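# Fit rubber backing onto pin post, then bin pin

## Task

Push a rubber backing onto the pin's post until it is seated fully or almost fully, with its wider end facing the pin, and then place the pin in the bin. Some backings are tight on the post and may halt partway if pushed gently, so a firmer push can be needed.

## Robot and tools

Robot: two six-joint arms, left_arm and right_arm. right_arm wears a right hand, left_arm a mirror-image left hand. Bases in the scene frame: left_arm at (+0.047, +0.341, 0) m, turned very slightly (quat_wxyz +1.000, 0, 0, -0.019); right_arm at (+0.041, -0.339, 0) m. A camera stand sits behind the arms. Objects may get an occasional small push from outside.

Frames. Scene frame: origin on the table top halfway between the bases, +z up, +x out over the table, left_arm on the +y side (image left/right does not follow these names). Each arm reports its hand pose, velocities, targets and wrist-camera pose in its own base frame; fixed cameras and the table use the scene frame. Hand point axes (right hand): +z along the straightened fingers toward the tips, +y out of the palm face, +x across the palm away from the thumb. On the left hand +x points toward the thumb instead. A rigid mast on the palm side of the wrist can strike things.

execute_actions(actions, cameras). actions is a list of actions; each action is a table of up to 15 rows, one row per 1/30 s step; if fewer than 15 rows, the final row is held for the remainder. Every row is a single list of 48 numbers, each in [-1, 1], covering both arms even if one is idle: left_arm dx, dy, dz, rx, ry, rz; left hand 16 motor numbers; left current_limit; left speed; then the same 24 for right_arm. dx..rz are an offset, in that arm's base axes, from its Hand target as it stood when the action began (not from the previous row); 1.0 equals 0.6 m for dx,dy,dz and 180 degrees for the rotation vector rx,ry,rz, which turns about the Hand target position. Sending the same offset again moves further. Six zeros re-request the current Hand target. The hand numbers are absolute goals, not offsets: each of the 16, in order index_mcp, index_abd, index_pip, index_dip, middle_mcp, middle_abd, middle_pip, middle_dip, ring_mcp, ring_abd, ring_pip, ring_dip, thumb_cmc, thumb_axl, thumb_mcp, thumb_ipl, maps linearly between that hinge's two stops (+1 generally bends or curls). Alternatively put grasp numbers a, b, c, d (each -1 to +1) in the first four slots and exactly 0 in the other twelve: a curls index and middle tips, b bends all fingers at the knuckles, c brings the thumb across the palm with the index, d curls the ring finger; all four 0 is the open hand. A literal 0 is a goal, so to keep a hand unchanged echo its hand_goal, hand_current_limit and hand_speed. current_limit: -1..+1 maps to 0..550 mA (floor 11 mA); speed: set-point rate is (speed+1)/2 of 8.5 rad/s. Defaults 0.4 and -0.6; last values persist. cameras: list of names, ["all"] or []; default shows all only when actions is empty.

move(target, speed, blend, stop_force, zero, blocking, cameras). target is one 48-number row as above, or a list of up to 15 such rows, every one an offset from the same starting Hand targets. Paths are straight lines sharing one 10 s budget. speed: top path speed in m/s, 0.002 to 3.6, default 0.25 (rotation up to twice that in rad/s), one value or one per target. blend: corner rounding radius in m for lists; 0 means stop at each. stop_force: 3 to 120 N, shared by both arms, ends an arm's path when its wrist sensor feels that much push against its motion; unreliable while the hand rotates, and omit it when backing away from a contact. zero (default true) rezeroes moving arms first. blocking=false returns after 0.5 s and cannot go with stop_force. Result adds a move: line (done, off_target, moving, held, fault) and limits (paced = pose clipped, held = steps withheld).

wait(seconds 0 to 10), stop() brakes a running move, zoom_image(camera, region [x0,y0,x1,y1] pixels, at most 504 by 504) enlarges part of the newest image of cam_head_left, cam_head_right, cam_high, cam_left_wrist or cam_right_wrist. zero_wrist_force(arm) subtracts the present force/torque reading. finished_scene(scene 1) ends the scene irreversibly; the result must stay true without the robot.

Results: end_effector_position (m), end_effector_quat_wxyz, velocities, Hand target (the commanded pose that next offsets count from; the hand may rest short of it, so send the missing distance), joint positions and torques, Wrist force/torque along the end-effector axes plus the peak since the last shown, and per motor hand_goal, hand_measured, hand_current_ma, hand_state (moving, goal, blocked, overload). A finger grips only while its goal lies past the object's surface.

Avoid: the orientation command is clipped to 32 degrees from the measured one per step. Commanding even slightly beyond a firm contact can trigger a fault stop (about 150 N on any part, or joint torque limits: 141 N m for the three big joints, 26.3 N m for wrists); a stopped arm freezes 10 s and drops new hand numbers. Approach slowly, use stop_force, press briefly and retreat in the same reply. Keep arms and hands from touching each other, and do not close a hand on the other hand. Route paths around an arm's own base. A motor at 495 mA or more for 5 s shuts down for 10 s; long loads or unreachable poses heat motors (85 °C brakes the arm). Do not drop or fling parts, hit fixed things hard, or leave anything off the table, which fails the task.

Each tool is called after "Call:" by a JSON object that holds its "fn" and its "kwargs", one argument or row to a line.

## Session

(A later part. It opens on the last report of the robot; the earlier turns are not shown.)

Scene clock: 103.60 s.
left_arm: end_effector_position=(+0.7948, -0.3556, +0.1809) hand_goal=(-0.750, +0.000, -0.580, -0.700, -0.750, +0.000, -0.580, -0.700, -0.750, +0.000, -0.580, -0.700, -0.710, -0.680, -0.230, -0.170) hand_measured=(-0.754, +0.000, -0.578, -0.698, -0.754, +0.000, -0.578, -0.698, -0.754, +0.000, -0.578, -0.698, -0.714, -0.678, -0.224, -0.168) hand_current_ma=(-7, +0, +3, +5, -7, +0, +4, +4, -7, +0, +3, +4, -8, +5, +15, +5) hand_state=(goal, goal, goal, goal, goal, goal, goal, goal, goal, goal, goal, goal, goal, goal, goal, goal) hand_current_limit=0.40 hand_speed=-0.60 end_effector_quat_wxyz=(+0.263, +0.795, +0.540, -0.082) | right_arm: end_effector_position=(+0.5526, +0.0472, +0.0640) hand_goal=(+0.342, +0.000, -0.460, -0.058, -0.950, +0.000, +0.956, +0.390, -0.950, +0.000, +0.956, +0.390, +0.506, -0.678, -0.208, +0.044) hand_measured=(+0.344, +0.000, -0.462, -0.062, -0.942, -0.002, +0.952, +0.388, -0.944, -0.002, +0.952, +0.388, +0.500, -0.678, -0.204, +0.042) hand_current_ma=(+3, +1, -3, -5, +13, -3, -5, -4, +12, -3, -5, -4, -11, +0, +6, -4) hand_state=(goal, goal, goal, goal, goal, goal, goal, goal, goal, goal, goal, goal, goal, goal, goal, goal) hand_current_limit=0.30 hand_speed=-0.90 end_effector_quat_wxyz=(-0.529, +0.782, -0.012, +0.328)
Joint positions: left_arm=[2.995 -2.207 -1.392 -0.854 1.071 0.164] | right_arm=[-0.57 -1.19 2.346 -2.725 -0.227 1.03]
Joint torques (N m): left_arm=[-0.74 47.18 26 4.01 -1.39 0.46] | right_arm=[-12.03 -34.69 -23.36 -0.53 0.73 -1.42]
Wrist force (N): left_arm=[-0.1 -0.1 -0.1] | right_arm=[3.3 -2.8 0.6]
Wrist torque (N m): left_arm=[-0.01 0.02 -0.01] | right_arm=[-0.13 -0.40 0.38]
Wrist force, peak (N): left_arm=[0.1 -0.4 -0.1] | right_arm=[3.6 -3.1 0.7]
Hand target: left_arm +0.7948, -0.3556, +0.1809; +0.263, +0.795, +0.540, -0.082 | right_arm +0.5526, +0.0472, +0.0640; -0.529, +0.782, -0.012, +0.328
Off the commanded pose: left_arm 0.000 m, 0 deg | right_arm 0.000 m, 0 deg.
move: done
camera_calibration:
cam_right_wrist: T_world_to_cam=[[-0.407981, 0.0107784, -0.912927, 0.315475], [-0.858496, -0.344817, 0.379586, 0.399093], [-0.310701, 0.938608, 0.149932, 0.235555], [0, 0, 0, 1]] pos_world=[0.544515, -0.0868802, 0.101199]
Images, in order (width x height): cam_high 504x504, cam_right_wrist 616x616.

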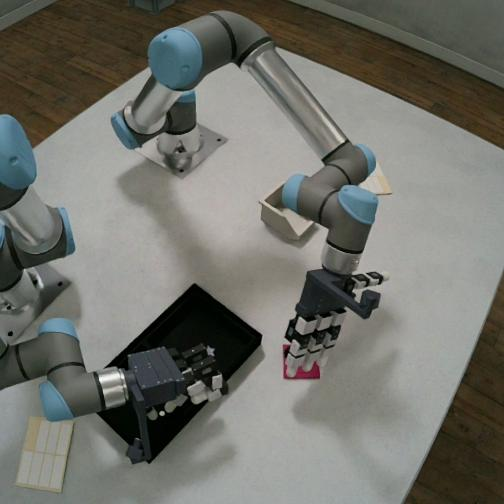

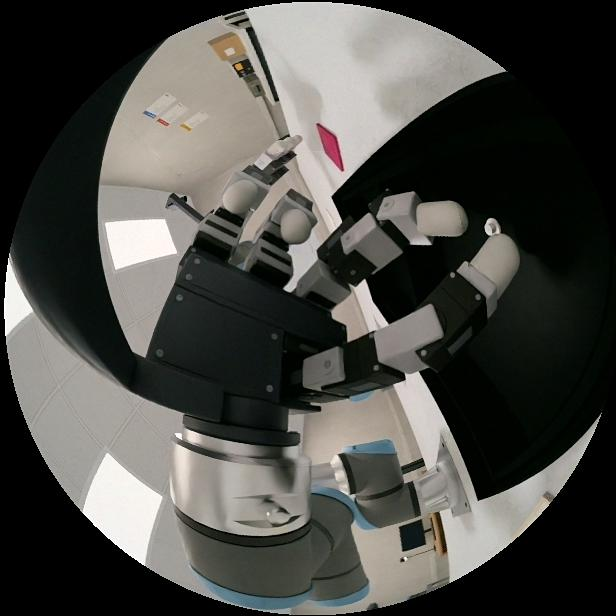

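Call:
{"fn": "move", "kwargs": {
  "target": [0,0,0,0,0,0,0,0,0,0,0,0,0,0,0,0,0,0,0,0,0,0,0.4,-0.6,0,-0.0013,-0.012,0,0,0,0.342,0,-0.46,-0.058,-0.95,0,0.956,0.391,-0.95,0,0.956,0.391,0.506,-0.677,-0.207,0.044,0.3,-0.9],
  "speed": 0.02
}}

Call:
{"fn": "move", "kwargs": {
  "target": [0,0,0,0,0,0,0,0,0,0,0,0,0,0,0,0,0,0,0,0,0,0,0.4,-0.6,0,0,-0.01,0,0,0,0.342,0,-0.46,-0.058,-0.95,0,0.956,0.391,-0.95,0,0.956,0.391,0.506,-0.677,-0.207,0.044,0.3,-0.9],
  "speed": 0.004,
  "stop_force": 3,
  "cameras": ["cam_right_wrist", "cam_high"]
}}

Call:
{"fn": "zoom_image", "kwargs": {
  "camera": "cam_right_wrist",
  "region": [450, 190, 530, 270]
}}

Call:
{"fn": "zoom_image", "kwargs": {
  "camera": "cam_high",
  "region": [140, 390, 190, 440]
}}

Scene clock: 105.43 s.
left_arm: end_effector_position=(+0.7948, -0.3556, +0.1809) hand_goal=(-0.750, +0.000, -0.580, -0.700, -0.750, +0.000, -0.580, -0.700, -0.750, +0.000, -0.580, -0.700, -0.710, -0.680, -0.230, -0.170) hand_measured=(-0.754, +0.000, -0.578, -0.698, -0.754, +0.000, -0.578, -0.698, -0.754, +0.000, -0.578, -0.698, -0.714, -0.678, -0.224, -0.168) hand_current_ma=(-7, +0, +3, +5, -7, +0, +4, +4, -7, +0, +3, +4, -8, +5, +15, +5) hand_state=(goal, goal, goal, goal, goal, goal, goal, goal, goal, goal, goal, goal, goal, goal, goal, goal) hand_current_limit=0.40 hand_speed=-0.60 end_effector_quat_wxyz=(+0.263, +0.795, +0.540, -0.082) | right_arm: end_effector_position=(+0.5526, +0.0464, +0.0568) hand_goal=(+0.342, +0.000, -0.460, -0.058, -0.950, +0.000, +0.956, +0.390, -0.950, +0.000, +0.956, +0.390, +0.506, -0.678, -0.208, +0.044) hand_measured=(+0.344, +0.000, -0.462, -0.062, -0.942, -0.002, +0.952, +0.388, -0.944, -0.002, +0.952, +0.388, +0.500, -0.678, -0.204, +0.042) hand_current_ma=(+3, +1, -3, -5, +13, -3, -5, -4, +12, -3, -5, -4, -11, +0, +6, -4) hand_state=(goal, goal, goal, goal, goal, goal, goal, goal, goal, goal, goal, goal, goal, goal, goal, goal) hand_current_limit=0.30 hand_speed=-0.90 end_effector_quat_wxyz=(-0.529, +0.782, -0.012, +0.328)
Joint positions: left_arm=[2.995 -2.207 -1.392 -0.854 1.071 0.164] | right_arm=[-0.572 -1.17 2.347 -2.739 -0.227 1.023]
Joint torques (N m): left_arm=[-0.63 47.42 25.66 4.1 -1.63 0.38] | right_arm=[-11.85 -21.74 4.62 -4.26 1.82 -1.22]
Wrist force (N): left_arm=[0.0 -0.3 0.0] | right_arm=[3.1 -2.7 0.7]
Wrist torque (N m): left_arm=[-0.04 0.01 0.00] | right_arm=[-0.12 -0.38 0.37]
Wrist force, peak (N): left_arm=[-0.2 -0.4 0.0] | right_arm=[3.6 -3.0 0.4]
Hand target: left_arm +0.7948, -0.3556, +0.1809; +0.263, +0.795, +0.540, -0.082 | right_arm +0.5526, +0.0464, +0.0568; -0.529, +0.782, -0.012, +0.328
Off the commanded pose: left_arm 0.000 m, 0 deg | right_arm 0.000 m, 0 deg.
move: done

Scene clock: 106.83 s.
left_arm: end_effector_position=(+0.7948, -0.3556, +0.1809) hand_goal=(-0.750, +0.000, -0.580, -0.700, -0.750, +0.000, -0.580, -0.700, -0.750, +0.000, -0.580, -0.700, -0.710, -0.680, -0.230, -0.170) hand_measured=(-0.754, +0.000, -0.578, -0.698, -0.754, +0.000, -0.578, -0.698, -0.754, +0.000, -0.578, -0.698, -0.714, -0.678, -0.224, -0.168) hand_current_ma=(-7, +0, +3, +5, -7, +0, +4, +4, -7, +0, +3, +4, -8, +5, +15, +5) hand_state=(goal, goal, goal, goal, goal, goal, goal, goal, goal, goal, goal, goal, goal, goal, goal, goal) hand_current_limit=0.40 hand_speed=-0.60 end_effector_quat_wxyz=(+0.263, +0.795, +0.540, -0.082) | right_arm: end_effector_position=(+0.5526, +0.0464, +0.0552) hand_goal=(+0.342, +0.000, -0.460, -0.058, -0.950, +0.000, +0.956, +0.390, -0.950, +0.000, +0.956, +0.390, +0.506, -0.678, -0.208, +0.044) hand_measured=(+0.344, +0.000, -0.462, -0.062, -0.942, -0.002, +0.952, +0.388, -0.944, -0.002, +0.952, +0.388, +0.500, -0.678, -0.206, +0.046) hand_current_ma=(+3, +1, -3, -5, +13, -3, -5, -4, +12, -3, -5, -4, -10, +0, +2, +2) hand_state=(goal, goal, goal, goal, goal, goal, goal, goal, goal, goal, goal, goal, goal, goal, goal, goal) hand_current_limit=0.30 hand_speed=-0.90 end_effector_quat_wxyz=(-0.529, +0.782, -0.012, +0.328)
Joint positions: left_arm=[2.995 -2.207 -1.392 -0.854 1.071 0.164] | right_arm=[-0.572 -1.165 2.348 -2.744 -0.227 1.023]
Joint torques (N m): left_arm=[-1.58 46.75 26.01 4 -1.5 0.51] | right_arm=[-11.56 -35.03 -4.39 -0.32 1.88 -0.39]
Wrist force (N): left_arm=[-0.1 -0.1 0.0] | right_arm=[3.7 -5.4 0.5]
Wrist torque (N m): left_arm=[-0.02 0.01 -0.01] | right_arm=[-0.41 -0.47 0.43]
Wrist force, peak (N): left_arm=[0.0 -0.5 -0.1] | right_arm=[3.9 -7.5 -0.3]
Hand target: left_arm +0.7948, -0.3556, +0.1809; +0.263, +0.795, +0.540, -0.082 | right_arm +0.5526, +0.0464, +0.0552; -0.529, +0.782, -0.012, +0.328 (not the last commanded pose)
Off the commanded pose: left_arm 0.000 m, 0 deg | right_arm 0.004 m, 0 deg.
move: contact (right_arm)
camera_calibration:
cam_right_wrist: T_world_to_cam=[[-0.407981, 0.0107784, -0.912927, 0.30745], [-0.858496, -0.344817, 0.379586, 0.402157], [-0.310701, 0.938608, 0.149932, 0.237625], [0, 0, 0, 1]] pos_world=[0.544515, -0.0876802, 0.0923988]
Images, in order (width x height): cam_high 504x504, cam_right_wrist 616x616.

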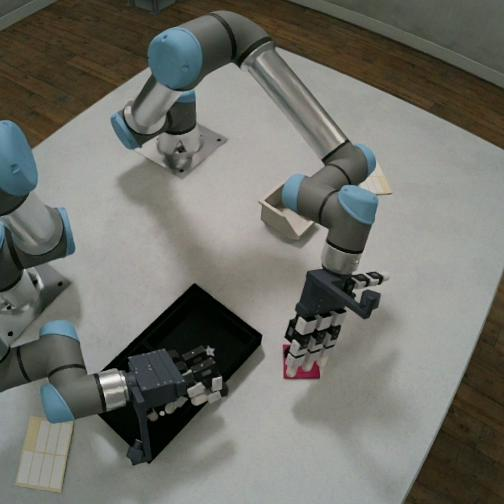

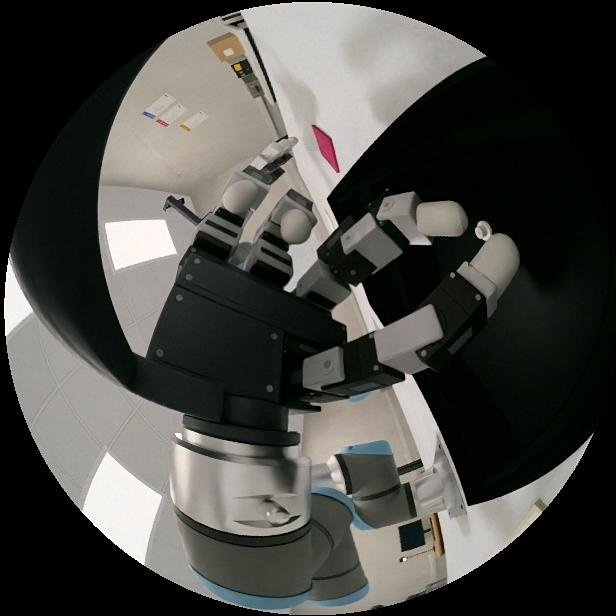

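Scaled by 6.300 from the camera's 616x616 image, which has a finer 880x880 frame.

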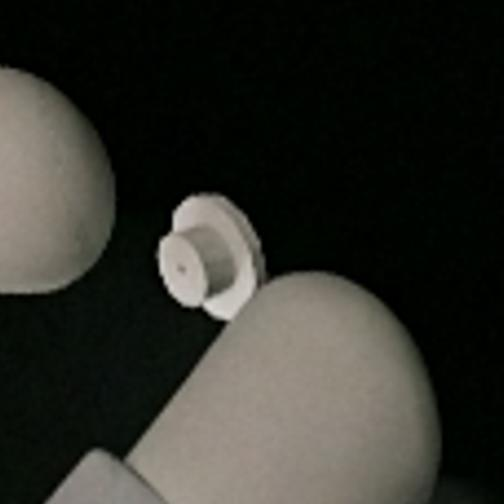

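Scaled by 10.080 from the camera's 504x504 image, which has a finer 720x720 frame.

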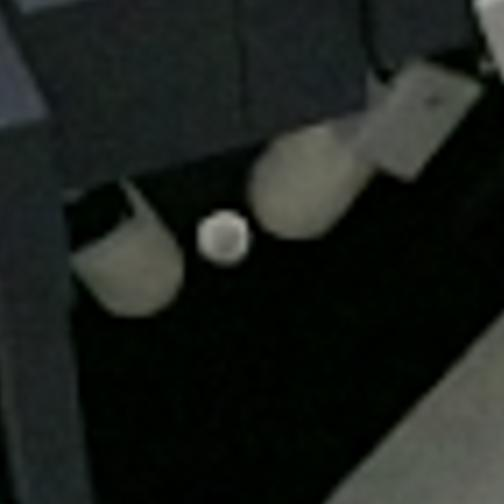

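Call:
{"fn": "execute_actions", "kwargs": {
  "actions": [],
  "cameras": ["cam_right_wrist","cam_high"]
}}

Scene clock: 107.83 s.
left_arm: end_effector_position=(+0.7948, -0.3556, +0.1809) hand_goal=(-0.750, +0.000, -0.580, -0.700, -0.750, +0.000, -0.580, -0.700, -0.750, +0.000, -0.580, -0.700, -0.710, -0.680, -0.230, -0.170) hand_measured=(-0.754, +0.000, -0.578, -0.698, -0.754, +0.000, -0.578, -0.698, -0.754, +0.000, -0.578, -0.698, -0.714, -0.678, -0.224, -0.168) hand_current_ma=(-7, +0, +3, +5, -7, +0, +4, +4, -7, +0, +3, +4, -8, +5, +15, +5) hand_state=(goal, goal, goal, goal, goal, goal, goal, goal, goal, goal, goal, goal, goal, goal, goal, goal) hand_current_limit=0.40 hand_speed=-0.60 end_effector_quat_wxyz=(+0.263, +0.795, +0.540, -0.082) | right_arm: end_effector_position=(+0.5526, +0.0464, +0.0552) hand_goal=(+0.342, +0.000, -0.460, -0.058, -0.950, +0.000, +0.956, +0.390, -0.950, +0.000, +0.956, +0.390, +0.506, -0.678, -0.208, +0.044) hand_measured=(+0.344, +0.000, -0.462, -0.062, -0.942, -0.002, +0.952, +0.388, -0.944, -0.002, +0.952, +0.388, +0.500, -0.678, -0.206, +0.046) hand_current_ma=(+3, +1, -3, -5, +13, -3, -5, -4, +12, -3, -5, -4, -10, +0, +2, +2) hand_state=(goal, goal, goal, goal, goal, goal, goal, goal, goal, goal, goal, goal, goal, goal, goal, goal) hand_current_limit=0.30 hand_speed=-0.90 end_effector_quat_wxyz=(-0.529, +0.782, -0.012, +0.328)
Joint positions: left_arm=[2.995 -2.207 -1.392 -0.854 1.071 0.164] | right_arm=[-0.572 -1.165 2.348 -2.744 -0.227 1.023]
Joint velocities: within noise
Joint torques (N m): left_arm=[-0.04 47.06 25.36 3.99 -1.56 0.57] | right_arm=[-11.48 -34.83 -15.1 -0.55 1.61 0.09]
Motor temperatures (°C): left_arm=[27 27 35 42 42 40] | right_arm=[38 34 37 39 41 41]
Wrist force (N): left_arm=[-0.2 -0.3 -0.1] | right_arm=[3.5 -5.4 0.3]
Wrist torque (N m): left_arm=[-0.04 0.02 -0.01] | right_arm=[-0.37 -0.43 0.41]
Wrist force, peak (N): left_arm=[-0.3 -0.4 -0.1] | right_arm=[3.6 -5.9 0.2]
Hand target: left_arm +0.7948, -0.3556, +0.1809; +0.263, +0.795, +0.540, -0.082 | right_arm +0.5526, +0.0464, +0.0552; -0.529, +0.782, -0.012, +0.328 (not the last commanded pose)
Off the commanded pose: left_arm 0.000 m, 0 deg | right_arm 0.004 m, 0 deg.
camera_calibration:
cam_right_wrist: T_world_to_cam=[[-0.407981, 0.0107784, -0.912927, 0.30745], [-0.858496, -0.344817, 0.379586, 0.402157], [-0.310701, 0.938608, 0.149932, 0.237625], [0, 0, 0, 1]] pos_world=[0.544515, -0.0876802, 0.0923988]
Images, in order (width x height): cam_high 504x504, cam_right_wrist 616x616.

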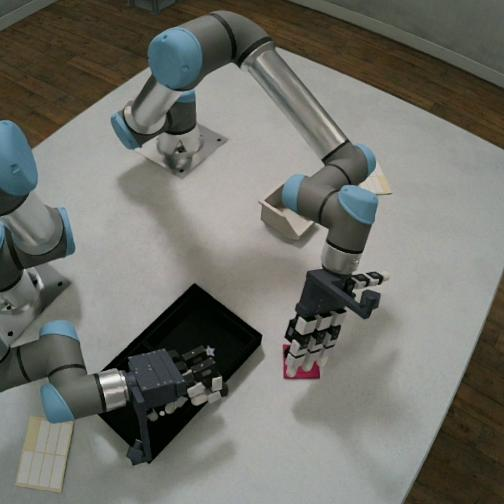

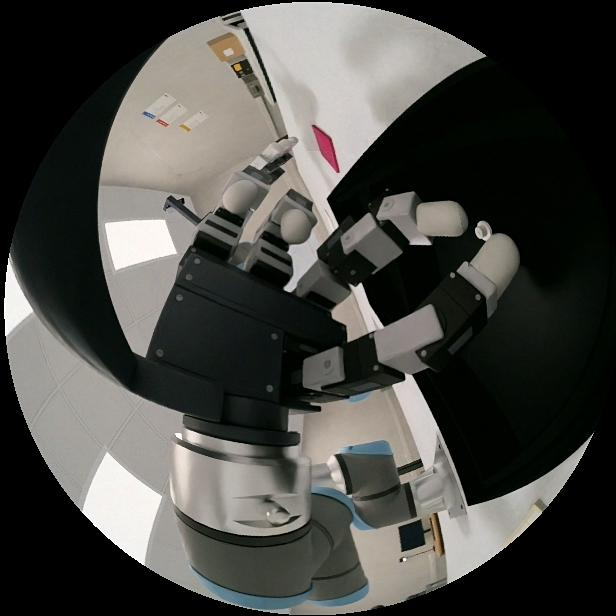

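Call:
{"fn": "execute_actions", "kwargs": {
  "actions": [
    [[0,0,0,0,0,0,0,0,0,0,0,0,0,0,0,0,0,0,0,0,0,0,0.4,-0.6,0,0,0,0,0,0,0.39,0,-0.405,-0.22,-0.95,0,0.956,0.391,-0.95,0,0.956,0.391,0.506,-0.677,-0.17,0.049,0.3,-0.9]],
    [[0,0,0,0,0,0,0,0,0,0,0,0,0,0,0,0,0,0,0,0,0,0,0.4,-0.6,0,0,0,0,0,0,0.39,0,-0.405,-0.22,-0.95,0,0.956,0.391,-0.95,0,0.956,0.391,0.506,-0.677,-0.17,0.049,0.3,-0.9]]
  ],
  "cameras": ["cam_right_wrist"]
}}

Call:
{"fn": "zoom_image", "kwargs": {
  "camera": "cam_right_wrist",
  "region": [440, 180, 540, 280]
}}

Scene clock: 109.33 s.
left_arm: end_effector_position=(+0.7948, -0.3556, +0.1809) hand_goal=(-0.750, +0.000, -0.580, -0.700, -0.750, +0.000, -0.580, -0.700, -0.750, +0.000, -0.580, -0.700, -0.710, -0.680, -0.230, -0.170) hand_measured=(-0.754, +0.000, -0.578, -0.698, -0.754, +0.000, -0.578, -0.698, -0.754, +0.000, -0.578, -0.698, -0.714, -0.678, -0.224, -0.168) hand_current_ma=(-7, +0, +3, +5, -7, +0, +4, +4, -7, +0, +3, +4, -8, +5, +15, +5) hand_state=(goal, goal, goal, goal, goal, goal, goal, goal, goal, goal, goal, goal, goal, goal, goal, goal) hand_current_limit=0.40 hand_speed=-0.60 end_effector_quat_wxyz=(+0.263, +0.795, +0.540, -0.082) | right_arm: end_effector_position=(+0.5526, +0.0464, +0.0552) hand_goal=(+0.390, +0.000, -0.406, -0.220, -0.950, +0.000, +0.956, +0.390, -0.950, +0.000, +0.956, +0.390, +0.506, -0.678, -0.170, +0.048) hand_measured=(+0.386, +0.000, -0.410, -0.218, -0.942, -0.002, +0.952, +0.388, -0.944, -0.002, +0.952, +0.388, +0.500, -0.678, -0.204, +0.044) hand_current_ma=(-6, +1, -6, +3, +13, -3, -5, -4, +12, -3, -5, -4, -10, +0, -125, -8) hand_state=(goal, goal, goal, goal, goal, goal, goal, goal, goal, goal, goal, goal, goal, goal, blocked, goal) hand_current_limit=0.30 hand_speed=-0.90 end_effector_quat_wxyz=(-0.529, +0.782, -0.012, +0.328)
Joint positions: left_arm=[2.995 -2.207 -1.392 -0.854 1.071 0.164] | right_arm=[-0.572 -1.165 2.348 -2.744 -0.227 1.023]
Joint torques (N m): left_arm=[-0.96 46.89 26.28 4.03 -1.65 0.47] | right_arm=[-10.59 -33.94 -19.8 -0.39 1.21 0.49]
Wrist force (N): left_arm=[-0.1 0.0 -0.1] | right_arm=[3.5 -5.0 -0.8]
Wrist torque (N m): left_arm=[-0.01 0.01 -0.01] | right_arm=[-0.41 -0.46 0.42]
Wrist force, peak (N): left_arm=[-0.1 -0.5 0.0] | right_arm=[3.6 -5.6 -1.0]
Hand target: left_arm +0.7948, -0.3556, +0.1809; +0.263, +0.795, +0.540, -0.082 | right_arm +0.5526, +0.0464, +0.0552; -0.529, +0.782, -0.012, +0.328
Off the commanded pose: left_arm 0.000 m, 0 deg | right_arm 0.000 m, 0 deg.
Step readings (end_effector_position of left_arm | right_arm):
0: (+0.7948, -0.3556, +0.1809) | (+0.5526, +0.0464, +0.0552)
1: (+0.7948, -0.3556, +0.1809) | (+0.5526, +0.0464, +0.0552)
2: (+0.7948, -0.3556, +0.1809) | (+0.5526, +0.0464, +0.0552)
4: (+0.7948, -0.3556, +0.1809) | (+0.5526, +0.0464, +0.0552)
8: (+0.7948, -0.3556, +0.1809) | (+0.5526, +0.0464, +0.0552)
15: (+0.7948, -0.3556, +0.1809) | (+0.5526, +0.0464, +0.0552)
16: (+0.7948, -0.3556, +0.1809) | (+0.5526, +0.0464, +0.0552)
17: (+0.7948, -0.3556, +0.1809) | (+0.5526, +0.0464, +0.0552)
19: (+0.7948, -0.3556, +0.1809) | (+0.5526, +0.0464, +0.0552)
23: (+0.7948, -0.3556, +0.1809) | (+0.5526, +0.0464, +0.0552)
30: (+0.7948, -0.3556, +0.1809) | (+0.5526, +0.0464, +0.0552)
camera_calibration:
cam_right_wrist: T_world_to_cam=[[-0.407981, 0.0107784, -0.912927, 0.30745], [-0.858496, -0.344817, 0.379586, 0.402157], [-0.310701, 0.938608, 0.149932, 0.237625], [0, 0, 0, 1]] pos_world=[0.544515, -0.0876802, 0.0923988]
Images, in order (width x height): cam_right_wrist 616x616.

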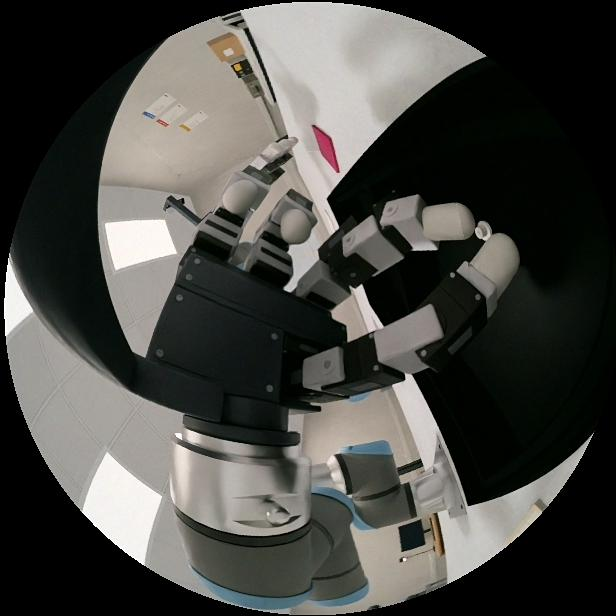

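Scaled by 5.040 from the camera's 616x616 image, which has a finer 880x880 frame.

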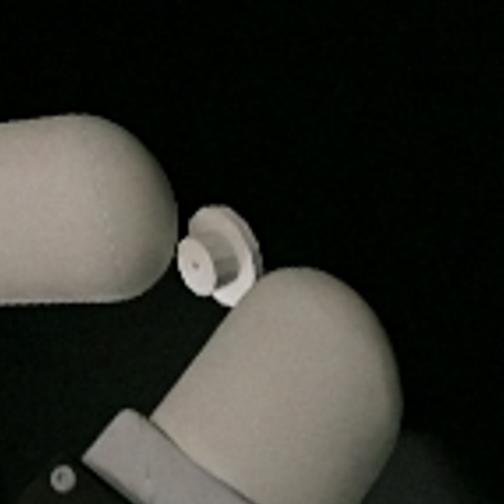

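Call:
{"fn": "execute_actions", "kwargs": {
  "actions": [
    [[0,0,0,0,0,0,0,0,0,0,0,0,0,0,0,0,0,0,0,0,0,0,0.4,-0.6,0,0,0.0003,0,0,0,0.41,0,-0.405,-0.23,-0.95,0,0.956,0.391,-0.95,0,0.956,0.391,0.506,-0.677,-0.15,0.049,0.3,-0.95]],
    [[0,0,0,0,0,0,0,0,0,0,0,0,0,0,0,0,0,0,0,0,0,0,0.4,-0.6,0,0,0.0003,0,0,0,0.41,0,-0.405,-0.23,-0.95,0,0.956,0.391,-0.95,0,0.956,0.391,0.506,-0.677,-0.15,0.049,0.3,-0.95]]
  ],
  "cameras": ["cam_right_wrist"]
}}

Call:
{"fn": "zoom_image", "kwargs": {
  "camera": "cam_right_wrist",
  "region": [440, 180, 540, 280]
}}

Scene clock: 111.37 s.
left_arm: end_effector_position=(+0.7948, -0.3556, +0.1809) hand_goal=(-0.750, +0.000, -0.580, -0.700, -0.750, +0.000, -0.580, -0.700, -0.750, +0.000, -0.580, -0.700, -0.710, -0.680, -0.230, -0.170) hand_measured=(-0.754, +0.000, -0.578, -0.698, -0.754, +0.000, -0.578, -0.698, -0.754, +0.000, -0.578, -0.698, -0.714, -0.678, -0.224, -0.168) hand_current_ma=(-7, +0, +3, +5, -7, +0, +4, +4, -7, +0, +3, +4, -8, +5, +15, +5) hand_state=(goal, goal, goal, goal, goal, goal, goal, goal, goal, goal, goal, goal, goal, goal, goal, goal) hand_current_limit=0.40 hand_speed=-0.60 end_effector_quat_wxyz=(+0.263, +0.795, +0.540, -0.082) | right_arm: end_effector_position=(+0.5526, +0.0464, +0.0556) hand_goal=(+0.410, +0.000, -0.406, -0.230, -0.950, +0.000, +0.956, +0.390, -0.950, +0.000, +0.956, +0.390, +0.506, -0.678, -0.150, +0.048) hand_measured=(+0.406, +0.000, -0.410, -0.230, -0.942, -0.002, +0.952, +0.388, -0.944, -0.002, +0.952, +0.388, +0.502, -0.678, -0.160, +0.044) hand_current_ma=(-8, +1, -6, +1, +13, -3, -5, -4, +12, -3, -5, -4, -5, +0, -26, -8) hand_state=(goal, goal, goal, goal, goal, goal, goal, goal, goal, goal, goal, goal, goal, goal, goal, goal) hand_current_limit=0.30 hand_speed=-0.95 end_effector_quat_wxyz=(-0.529, +0.782, -0.012, +0.328)
Joint positions: left_arm=[2.995 -2.207 -1.392 -0.854 1.071 0.164] | right_arm=[-0.572 -1.167 2.348 -2.743 -0.227 1.023]
Joint torques (N m): left_arm=[-0.4 46.28 26.26 4.11 -1.63 0.54] | right_arm=[-9.67 -35.49 -24.1 -0.58 0.53 0.4]
Wrist force (N): left_arm=[-0.1 -0.3 0.0] | right_arm=[3.5 -2.9 0.8]
Wrist torque (N m): left_arm=[-0.04 0.02 0.00] | right_arm=[-0.16 -0.44 0.41]
Wrist force, peak (N): left_arm=[0.0 -0.4 0.1] | right_arm=[3.7 -5.8 -0.9]
Hand target: left_arm +0.7948, -0.3556, +0.1809; +0.263, +0.795, +0.540, -0.082 | right_arm +0.5526, +0.0464, +0.0556; -0.529, +0.782, -0.012, +0.328
Off the commanded pose: left_arm 0.000 m, 0 deg | right_arm 0.000 m, 0 deg.
Step readings (end_effector_position of left_arm | right_arm):
0: (+0.7948, -0.3556, +0.1809) | (+0.5526, +0.0464, +0.0552)
1: (+0.7948, -0.3556, +0.1809) | (+0.5526, +0.0464, +0.0552)
2: (+0.7948, -0.3556, +0.1809) | (+0.5526, +0.0464, +0.0552)
4: (+0.7948, -0.3556, +0.1809) | (+0.5526, +0.0464, +0.0553)
8: (+0.7948, -0.3556, +0.1809) | (+0.5526, +0.0464, +0.0553)
15: (+0.7948, -0.3556, +0.1809) | (+0.5526, +0.0464, +0.0554)
16: (+0.7948, -0.3556, +0.1809) | (+0.5526, +0.0464, +0.0554)
17: (+0.7948, -0.3556, +0.1809) | (+0.5526, +0.0464, +0.0554)
19: (+0.7948, -0.3556, +0.1809) | (+0.5526, +0.0464, +0.0555)
23: (+0.7948, -0.3556, +0.1809) | (+0.5526, +0.0464, +0.0555)
30: (+0.7948, -0.3556, +0.1809) | (+0.5526, +0.0464, +0.0556)
camera_calibration:
cam_right_wrist: T_world_to_cam=[[-0.407981, 0.0107784, -0.912927, 0.307815], [-0.858496, -0.344817, 0.379586, 0.402006], [-0.310701, 0.938608, 0.149932, 0.237565], [0, 0, 0, 1]] pos_world=[0.544515, -0.0876802, 0.0927988]
Images, in order (width x height): cam_right_wrist 616x616.

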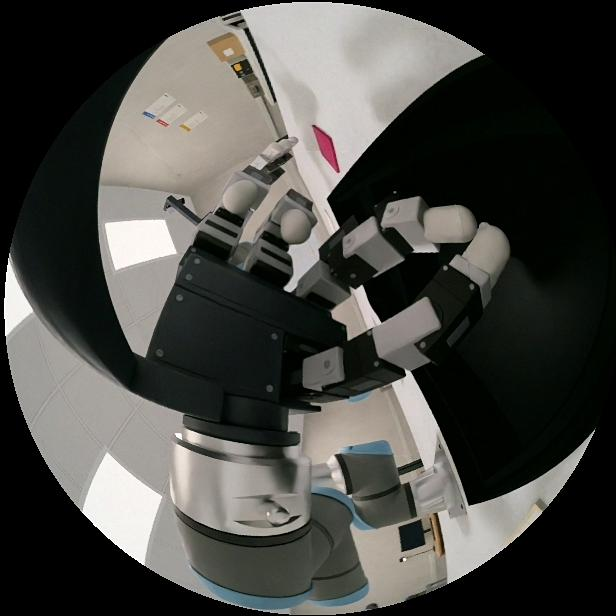

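Scaled by 5.040 from the camera's 616x616 image, which has a finer 880x880 frame.

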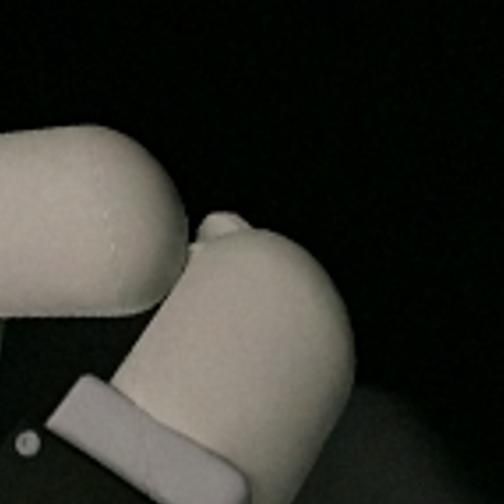

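Call:
{"fn": "execute_actions", "kwargs": {
  "actions": [
    [[0,0,0,0,0,0,0,0,0,0,0,0,0,0,0,0,0,0,0,0,0,0,0.4,-0.6,0,0,0,0,0,0,0.46,0,-0.402,-0.24,-0.95,0,0.956,0.391,-0.95,0,0.956,0.391,0.506,-0.677,-0.12,0.049,0.3,-0.95]],
    [[0,0,0,0,0,0,0,0,0,0,0,0,0,0,0,0,0,0,0,0,0,0,0.4,-0.6,0,0,0,0,0,0,0.46,0,-0.402,-0.24,-0.95,0,0.956,0.391,-0.95,0,0.956,0.391,0.506,-0.677,-0.12,0.049,0.3,-0.95]]
  ],
  "cameras": ["cam_right_wrist"]
}}

Call:
{"fn": "zoom_image", "kwargs": {
  "camera": "cam_right_wrist",
  "region": [440, 180, 540, 280]
}}

Scene clock: 112.93 s.
left_arm: end_effector_position=(+0.7948, -0.3556, +0.1809) hand_goal=(-0.750, +0.000, -0.580, -0.700, -0.750, +0.000, -0.580, -0.700, -0.750, +0.000, -0.580, -0.700, -0.710, -0.680, -0.230, -0.170) hand_measured=(-0.754, +0.000, -0.578, -0.698, -0.754, +0.000, -0.578, -0.698, -0.754, +0.000, -0.578, -0.698, -0.714, -0.678, -0.224, -0.168) hand_current_ma=(-7, +0, +3, +5, -7, +0, +4, +4, -7, +0, +3, +4, -8, +5, +15, +5) hand_state=(goal, goal, goal, goal, goal, goal, goal, goal, goal, goal, goal, goal, goal, goal, goal, goal) hand_current_limit=0.40 hand_speed=-0.60 end_effector_quat_wxyz=(+0.263, +0.795, +0.540, -0.082) | right_arm: end_effector_position=(+0.5526, +0.0464, +0.0556) hand_goal=(+0.460, +0.000, -0.402, -0.240, -0.950, +0.000, +0.956, +0.390, -0.950, +0.000, +0.956, +0.390, +0.506, -0.678, -0.120, +0.048) hand_measured=(+0.412, +0.000, -0.412, -0.242, -0.942, -0.002, +0.952, +0.388, -0.944, -0.002, +0.952, +0.388, +0.502, -0.678, -0.156, +0.042) hand_current_ma=(-153, +1, -17, -1, +13, -3, -5, -4, +12, -3, -5, -4, -5, +0, -132, -15) hand_state=(blocked, goal, goal, goal, goal, goal, goal, goal, goal, goal, goal, goal, goal, goal, blocked, goal) hand_current_limit=0.30 hand_speed=-0.95 end_effector_quat_wxyz=(-0.529, +0.782, -0.012, +0.328)
Joint positions: left_arm=[2.995 -2.207 -1.392 -0.854 1.071 0.164] | right_arm=[-0.572 -1.167 2.348 -2.743 -0.227 1.023]
Joint torques (N m): left_arm=[-0.88 47.7 25.96 4.18 -1.7 0.5] | right_arm=[-8.76 -34.88 -22.72 -0.48 0.27 -1.4]
Wrist force (N): left_arm=[0.0 0.1 0.0] | right_arm=[3.5 -3.2 0.7]
Wrist torque (N m): left_arm=[0.01 0.00 -0.01] | right_arm=[-0.15 -0.43 0.41]
Wrist force, peak (N): left_arm=[0.0 -0.4 0.2] | right_arm=[3.5 -3.5 0.7]
Hand target: left_arm +0.7948, -0.3556, +0.1809; +0.263, +0.795, +0.540, -0.082 | right_arm +0.5526, +0.0464, +0.0556; -0.529, +0.782, -0.012, +0.328
Off the commanded pose: left_arm 0.000 m, 0 deg | right_arm 0.000 m, 0 deg.
Step readings (end_effector_position of left_arm | right_arm):
0: (+0.7948, -0.3556, +0.1809) | (+0.5526, +0.0464, +0.0556)
1: (+0.7948, -0.3556, +0.1809) | (+0.5526, +0.0464, +0.0556)
2: (+0.7948, -0.3556, +0.1809) | (+0.5526, +0.0464, +0.0556)
4: (+0.7948, -0.3556, +0.1809) | (+0.5526, +0.0464, +0.0556)
8: (+0.7948, -0.3556, +0.1809) | (+0.5526, +0.0464, +0.0556)
15: (+0.7948, -0.3556, +0.1809) | (+0.5526, +0.0464, +0.0556)
16: (+0.7948, -0.3556, +0.1809) | (+0.5526, +0.0464, +0.0556)
17: (+0.7948, -0.3556, +0.1809) | (+0.5526, +0.0464, +0.0556)
19: (+0.7948, -0.3556, +0.1809) | (+0.5526, +0.0464, +0.0556)
23: (+0.7948, -0.3556, +0.1809) | (+0.5526, +0.0464, +0.0556)
30: (+0.7948, -0.3556, +0.1809) | (+0.5526, +0.0464, +0.0556)
camera_calibration:
cam_right_wrist: T_world_to_cam=[[-0.407981, 0.0107784, -0.912927, 0.307815], [-0.858496, -0.344817, 0.379586, 0.402006], [-0.310701, 0.938608, 0.149932, 0.237565], [0, 0, 0, 1]] pos_world=[0.544515, -0.0876802, 0.0927988]
Images, in order (width x height): cam_right_wrist 616x616.

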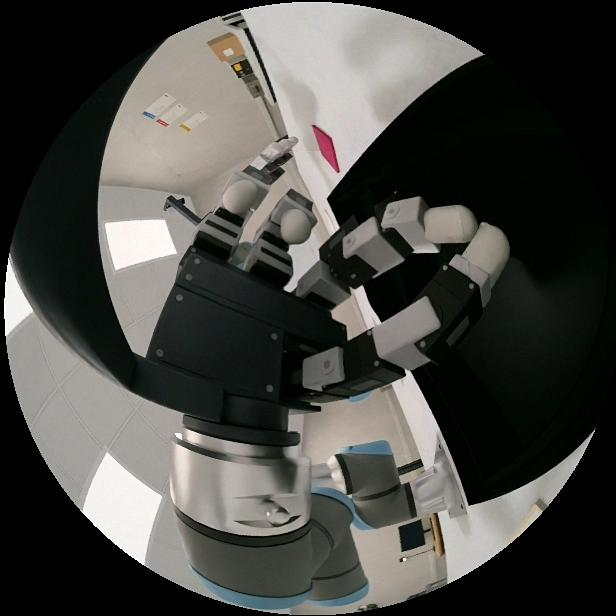

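Scaled by 5.040 from the camera's 616x616 image, which has a finer 880x880 frame.

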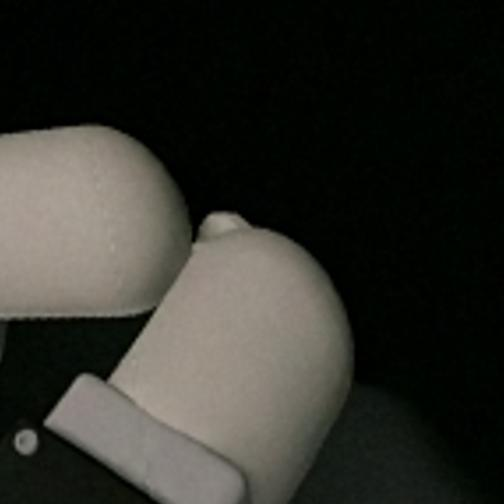

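Now lift a little slowly.

Call:
{"fn": "execute_actions", "kwargs": {
  "actions": [
    [[0,0,0,0,0,0,0,0,0,0,0,0,0,0,0,0,0,0,0,0,0,0,0.4,-0.6,0,0,0.002,0,0,0,0.46,0,-0.402,-0.24,-0.95,0,0.956,0.391,-0.95,0,0.956,0.391,0.506,-0.677,-0.12,0.049,0.3,-0.95],[0,0,0,0,0,0,0,0,0,0,0,0,0,0,0,0,0,0,0,0,0,0,0.4,-0.6,0,0,0.004,0,0,0,0.46,0,-0.402,-0.24,-0.95,0,0.956,0.391,-0.95,0,0.956,0.391,0.506,-0.677,-0.12,0.049,0.3,-0.95]]
  ],
  "cameras": ["cam_right_wrist"]
}}

Call:
{"fn": "zoom_image", "kwargs": {
  "camera": "cam_right_wrist",
  "region": [440, 180, 540, 280]
}}

Scene clock: 116.77 s.
left_arm: end_effector_position=(+0.7948, -0.3556, +0.1809) hand_goal=(-0.750, +0.000, -0.580, -0.700, -0.750, +0.000, -0.580, -0.700, -0.750, +0.000, -0.580, -0.700, -0.710, -0.680, -0.230, -0.170) hand_measured=(-0.754, +0.000, -0.578, -0.698, -0.754, +0.000, -0.578, -0.698, -0.754, +0.000, -0.578, -0.698, -0.714, -0.678, -0.224, -0.168) hand_current_ma=(-7, +0, +3, +5, -7, +0, +4, +4, -7, +0, +3, +4, -8, +5, +15, +5) hand_state=(goal, goal, goal, goal, goal, goal, goal, goal, goal, goal, goal, goal, goal, goal, goal, goal) hand_current_limit=0.40 hand_speed=-0.60 end_effector_quat_wxyz=(+0.263, +0.795, +0.540, -0.082) | right_arm: end_effector_position=(+0.5526, +0.0464, +0.0579) hand_goal=(+0.460, +0.000, -0.402, -0.240, -0.950, +0.000, +0.956, +0.390, -0.950, +0.000, +0.956, +0.390, +0.506, -0.678, -0.120, +0.048) hand_measured=(+0.426, +0.000, -0.412, -0.242, -0.942, -0.002, +0.952, +0.388, -0.944, -0.002, +0.952, +0.388, +0.502, -0.678, -0.148, +0.042) hand_current_ma=(-102, +1, -18, -2, +13, -3, -5, -4, +12, -3, -5, -4, -5, +0, -97, -15) hand_state=(blocked, goal, goal, goal, goal, goal, goal, goal, goal, goal, goal, goal, goal, goal, blocked, goal) hand_current_limit=0.30 hand_speed=-0.95 end_effector_quat_wxyz=(-0.529, +0.782, -0.012, +0.328)
Joint positions: left_arm=[2.995 -2.207 -1.392 -0.854 1.071 0.164] | right_arm=[-0.572 -1.174 2.347 -2.735 -0.227 1.023]
Joint torques (N m): left_arm=[-0.74 46.55 26.03 4.09 -1.59 0.58] | right_arm=[-2.8 -35.73 -22.98 -0.49 0.44 -1.57]
Wrist force (N): left_arm=[0.1 -0.1 0.0] | right_arm=[3.4 -3.3 0.9]
Wrist torque (N m): left_arm=[-0.02 -0.01 0.01] | right_arm=[-0.19 -0.40 0.36]
Wrist force, peak (N): left_arm=[0.0 -0.5 -0.2] | right_arm=[3.5 -3.6 0.8]
Hand target: left_arm +0.7948, -0.3556, +0.1809; +0.263, +0.795, +0.540, -0.082 | right_arm +0.5526, +0.0464, +0.0580; -0.529, +0.782, -0.012, +0.328
Off the commanded pose: left_arm 0.000 m, 0 deg | right_arm 0.000 m, 0 deg.
Step readings (end_effector_position of left_arm | right_arm):
0: (+0.7948, -0.3556, +0.1809) | (+0.5526, +0.0464, +0.0556)
1: (+0.7948, -0.3556, +0.1809) | (+0.5526, +0.0464, +0.0556)
2: (+0.7948, -0.3556, +0.1809) | (+0.5526, +0.0464, +0.0556)
4: (+0.7948, -0.3556, +0.1809) | (+0.5526, +0.0464, +0.0565)
8: (+0.7948, -0.3556, +0.1809) | (+0.5526, +0.0464, +0.0576)
15: (+0.7948, -0.3556, +0.1809) | (+0.5526, +0.0464, +0.0579)
camera_calibration:
cam_right_wrist: T_world_to_cam=[[-0.407981, 0.0107784, -0.912927, 0.310007], [-0.858496, -0.344817, 0.379586, 0.401095], [-0.310701, 0.938608, 0.149932, 0.237205], [0, 0, 0, 1]] pos_world=[0.544515, -0.0876802, 0.0951988]
Images, in order (width x height): cam_right_wrist 616x616.

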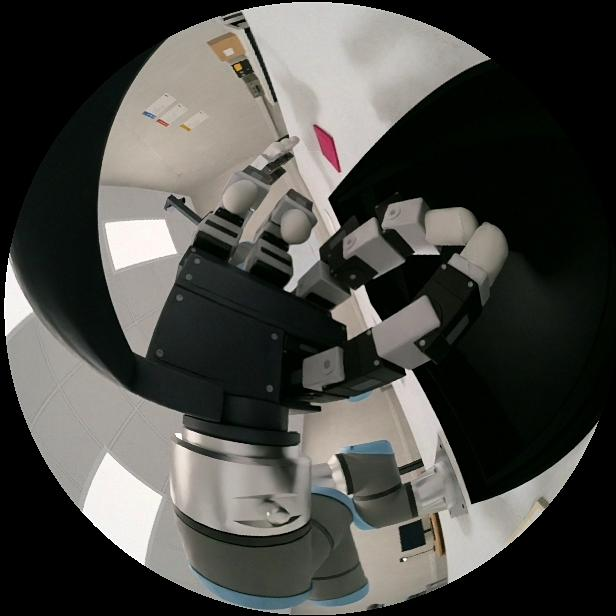

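Scaled by 5.040 from the camera's 616x616 image, which has a finer 880x880 frame.

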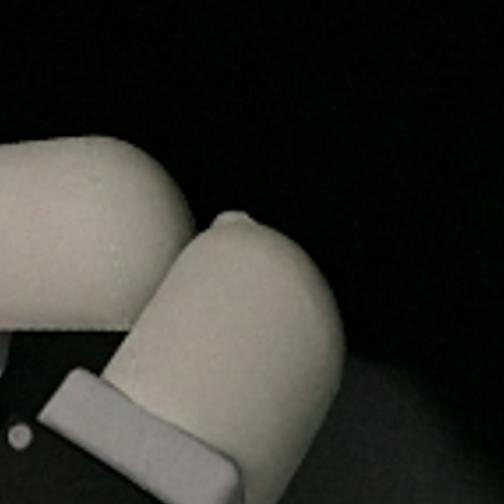

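Call:
{"fn": "execute_actions", "kwargs": {
  "actions": [
    [[0,0,0,0,0,0,0,0,0,0,0,0,0,0,0,0,0,0,0,0,0,0,0.4,-0.6,0,0,0.01,0,0,0,0.342,0,-0.46,-0.058,-0.95,0,0.956,0.391,-0.95,0,0.956,0.391,0.506,-0.677,-0.207,0.044,0.3,-0.8]],
    [[0,0,0,0,0,0,0,0,0,0,0,0,0,0,0,0,0,0,0,0,0,0,0.4,-0.6,0,0,0,0,0,0,0.342,0,-0.46,-0.058,-0.95,0,0.956,0.391,-0.95,0,0.956,0.391,0.506,-0.677,-0.207,0.044,0.3,-0.8]]
  ],
  "cameras": ["all"]
}}

Call:
{"fn": "zoom_image", "kwargs": {
  "camera": "cam_high",
  "region": [260, 250, 400, 390]
}}

Call:
{"fn": "zoom_image", "kwargs": {
  "camera": "cam_right_wrist",
  "region": [440, 180, 540, 280]
}}

Call:
{"fn": "zoom_image", "kwargs": {
  "camera": "cam_right_wrist",
  "region": [200, 130, 340, 270]
}}

Scene clock: 121.57 s.
left_arm: end_effector_position=(+0.7948, -0.3556, +0.1809) hand_goal=(-0.750, +0.000, -0.580, -0.700, -0.750, +0.000, -0.580, -0.700, -0.750, +0.000, -0.580, -0.700, -0.710, -0.680, -0.230, -0.170) hand_measured=(-0.754, +0.000, -0.578, -0.698, -0.754, +0.000, -0.578, -0.698, -0.754, +0.000, -0.578, -0.698, -0.714, -0.678, -0.224, -0.168) hand_current_ma=(-7, +0, +3, +5, -7, +0, +4, +4, -7, +0, +3, +4, -8, +5, +15, +5) hand_state=(goal, goal, goal, goal, goal, goal, goal, goal, goal, goal, goal, goal, goal, goal, goal, goal) hand_current_limit=0.40 hand_speed=-0.60 end_effector_quat_wxyz=(+0.263, +0.795, +0.540, -0.082) | right_arm: end_effector_position=(+0.5526, +0.0464, +0.0640) hand_goal=(+0.342, +0.000, -0.460, -0.058, -0.950, +0.000, +0.956, +0.390, -0.950, +0.000, +0.956, +0.390, +0.506, -0.678, -0.208, +0.044) hand_measured=(+0.344, +0.000, -0.458, -0.062, -0.942, -0.002, +0.952, +0.388, -0.944, -0.002, +0.952, +0.388, +0.502, -0.678, -0.204, +0.042) hand_current_ma=(+3, +1, +3, -5, +13, -3, -5, -4, +12, -3, -5, -4, -5, +0, +6, -4) hand_state=(goal, goal, goal, goal, goal, goal, goal, goal, goal, goal, goal, goal, goal, goal, goal, goal) hand_current_limit=0.30 hand_speed=-0.80 end_effector_quat_wxyz=(-0.529, +0.782, -0.012, +0.328)
Joint positions: left_arm=[2.995 -2.207 -1.392 -0.854 1.071 0.164] | right_arm=[-0.572 -1.192 2.345 -2.716 -0.227 1.023]
Joint torques (N m): left_arm=[-0.84 47.03 26.52 4.13 -1.63 0.76] | right_arm=[7.62 -35.69 -23.76 -0.58 1.58 -1.35]
Wrist force (N): left_arm=[-0.3 -0.2 0.0] | right_arm=[3.4 -2.7 0.5]
Wrist torque (N m): left_arm=[-0.03 0.04 -0.02] | right_arm=[-0.11 -0.42 0.40]
Wrist force, peak (N): left_arm=[-0.2 -0.4 -0.3] | right_arm=[3.9 -3.3 0.7]
Hand target: left_arm +0.7948, -0.3556, +0.1809; +0.263, +0.795, +0.540, -0.082 | right_arm +0.5526, +0.0464, +0.0640; -0.529, +0.782, -0.012, +0.328
Off the commanded pose: left_arm 0.000 m, 0 deg | right_arm 0.000 m, 0 deg.
Step readings (end_effector_position of left_arm | right_arm):
0: (+0.7948, -0.3556, +0.1809) | (+0.5526, +0.0464, +0.0580)
1: (+0.7948, -0.3556, +0.1809) | (+0.5526, +0.0464, +0.0580)
2: (+0.7948, -0.3556, +0.1809) | (+0.5526, +0.0464, +0.0583)
4: (+0.7948, -0.3556, +0.1809) | (+0.5526, +0.0464, +0.0609)
8: (+0.7948, -0.3556, +0.1809) | (+0.5526, +0.0464, +0.0632)
15: (+0.7948, -0.3556, +0.1809) | (+0.5526, +0.0464, +0.0639)
16: (+0.7948, -0.3556, +0.1809) | (+0.5526, +0.0464, +0.0639)
17: (+0.7948, -0.3556, +0.1809) | (+0.5526, +0.0464, +0.0639)
19: (+0.7948, -0.3556, +0.1809) | (+0.5526, +0.0464, +0.0639)
23: (+0.7948, -0.3556, +0.1809) | (+0.5526, +0.0464, +0.0639)
30: (+0.7948, -0.3556, +0.1809) | (+0.5526, +0.0464, +0.0640)
camera_calibration:
cam_right_wrist: T_world_to_cam=[[-0.407981, 0.0107784, -0.912927, 0.315484], [-0.858496, -0.344817, 0.379586, 0.398817], [-0.310701, 0.938608, 0.149932, 0.236306], [0, 0, 0, 1]] pos_world=[0.544515, -0.0876802, 0.101199]

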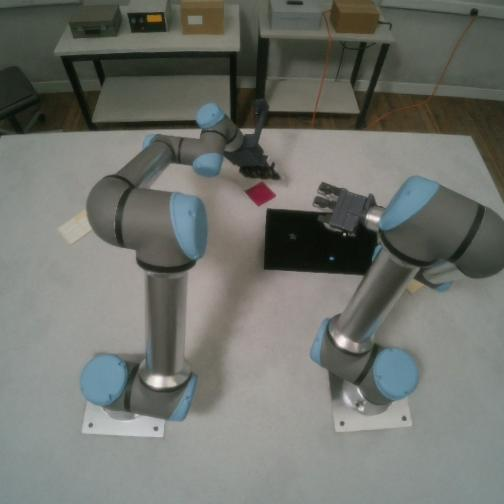

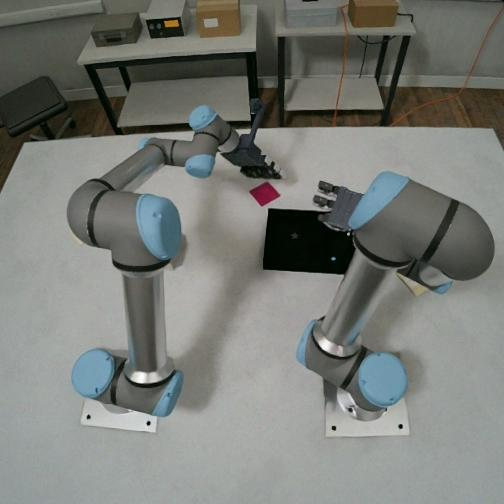

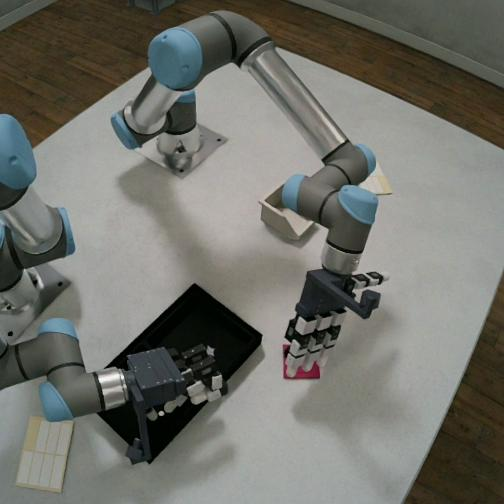

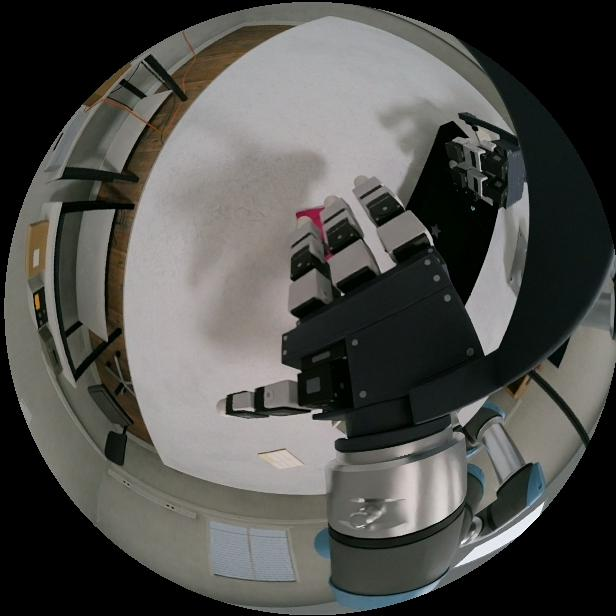

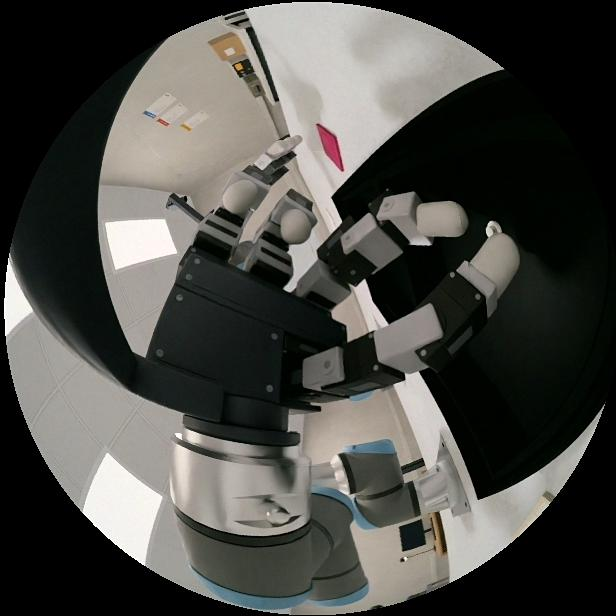

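Scaled by 3.600 from the camera's 504x504 image, which has a finer 720x720 frame.

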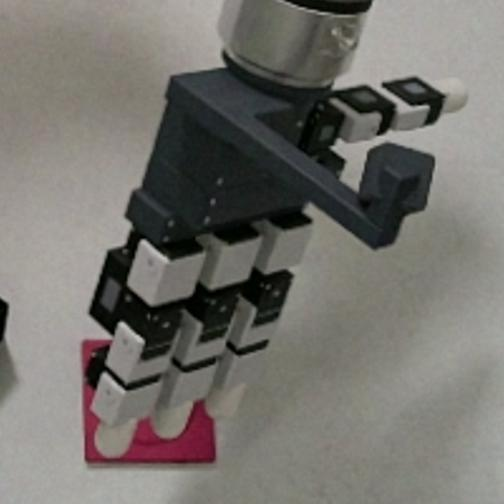

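Scaled by 5.040 from the camera's 616x616 image, which has a finer 880x880 frame.

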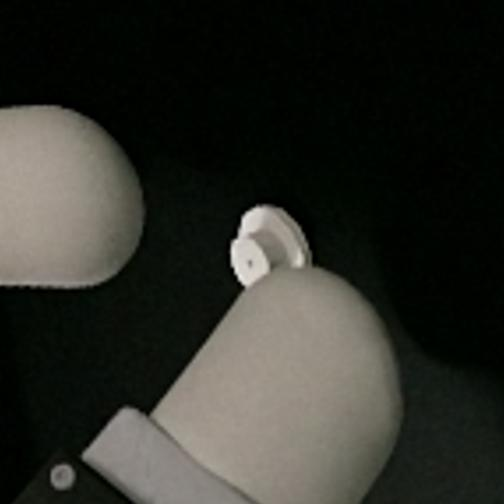

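Scaled by 3.600 from the camera's 616x616 image, which has a finer 880x880 frame.

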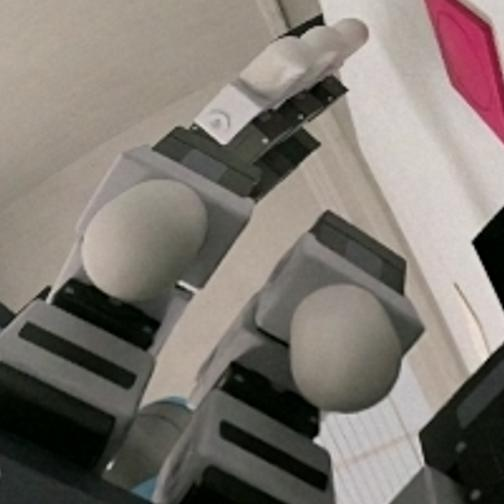

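Call:
{"fn": "zoom_image", "kwargs": {
  "camera": "cam_right_wrist",
  "region": [320, 170, 480, 330]
}}

Call:
{"fn": "zoom_image", "kwargs": {
  "camera": "cam_left_wrist",
  "region": [270, 160, 450, 340]
}}

Call:
{"fn": "zoom_image", "kwargs": {
  "camera": "cam_high",
  "region": [280, 300, 350, 390]
}}

Call:
{"fn": "zoom_image", "kwargs": {
  "camera": "cam_high",
  "region": [120, 330, 240, 450]
}}

Scaled by 3.150 from the camera's 616x616 image, which has a finer 880x880 frame.

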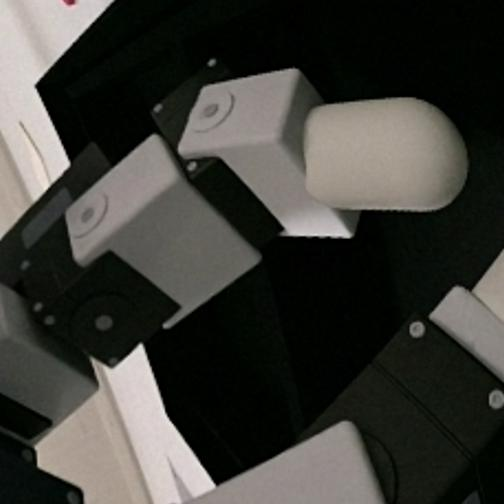

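Scaled by 2.800 from the camera's 616x616 image, which has a finer 880x880 frame.

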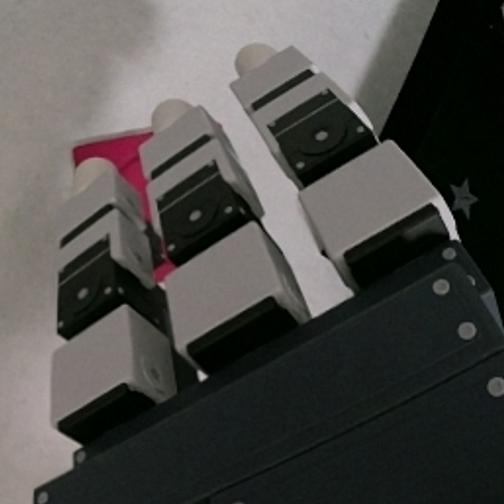

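Scaled by 5.600 from the camera's 504x504 image, which has a finer 720x720 frame.

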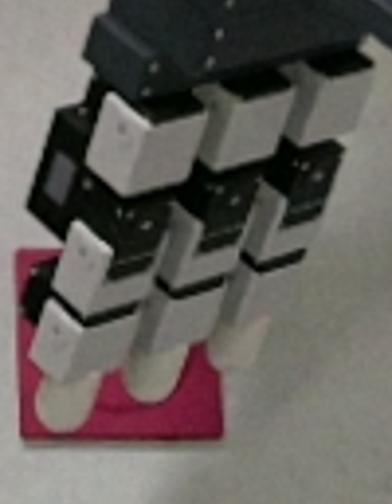

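Scaled by 4.200 from the camera's 504x504 image, which has a finer 720x720 frame.

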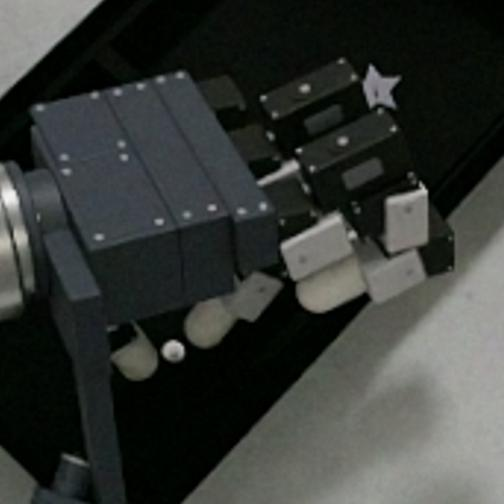

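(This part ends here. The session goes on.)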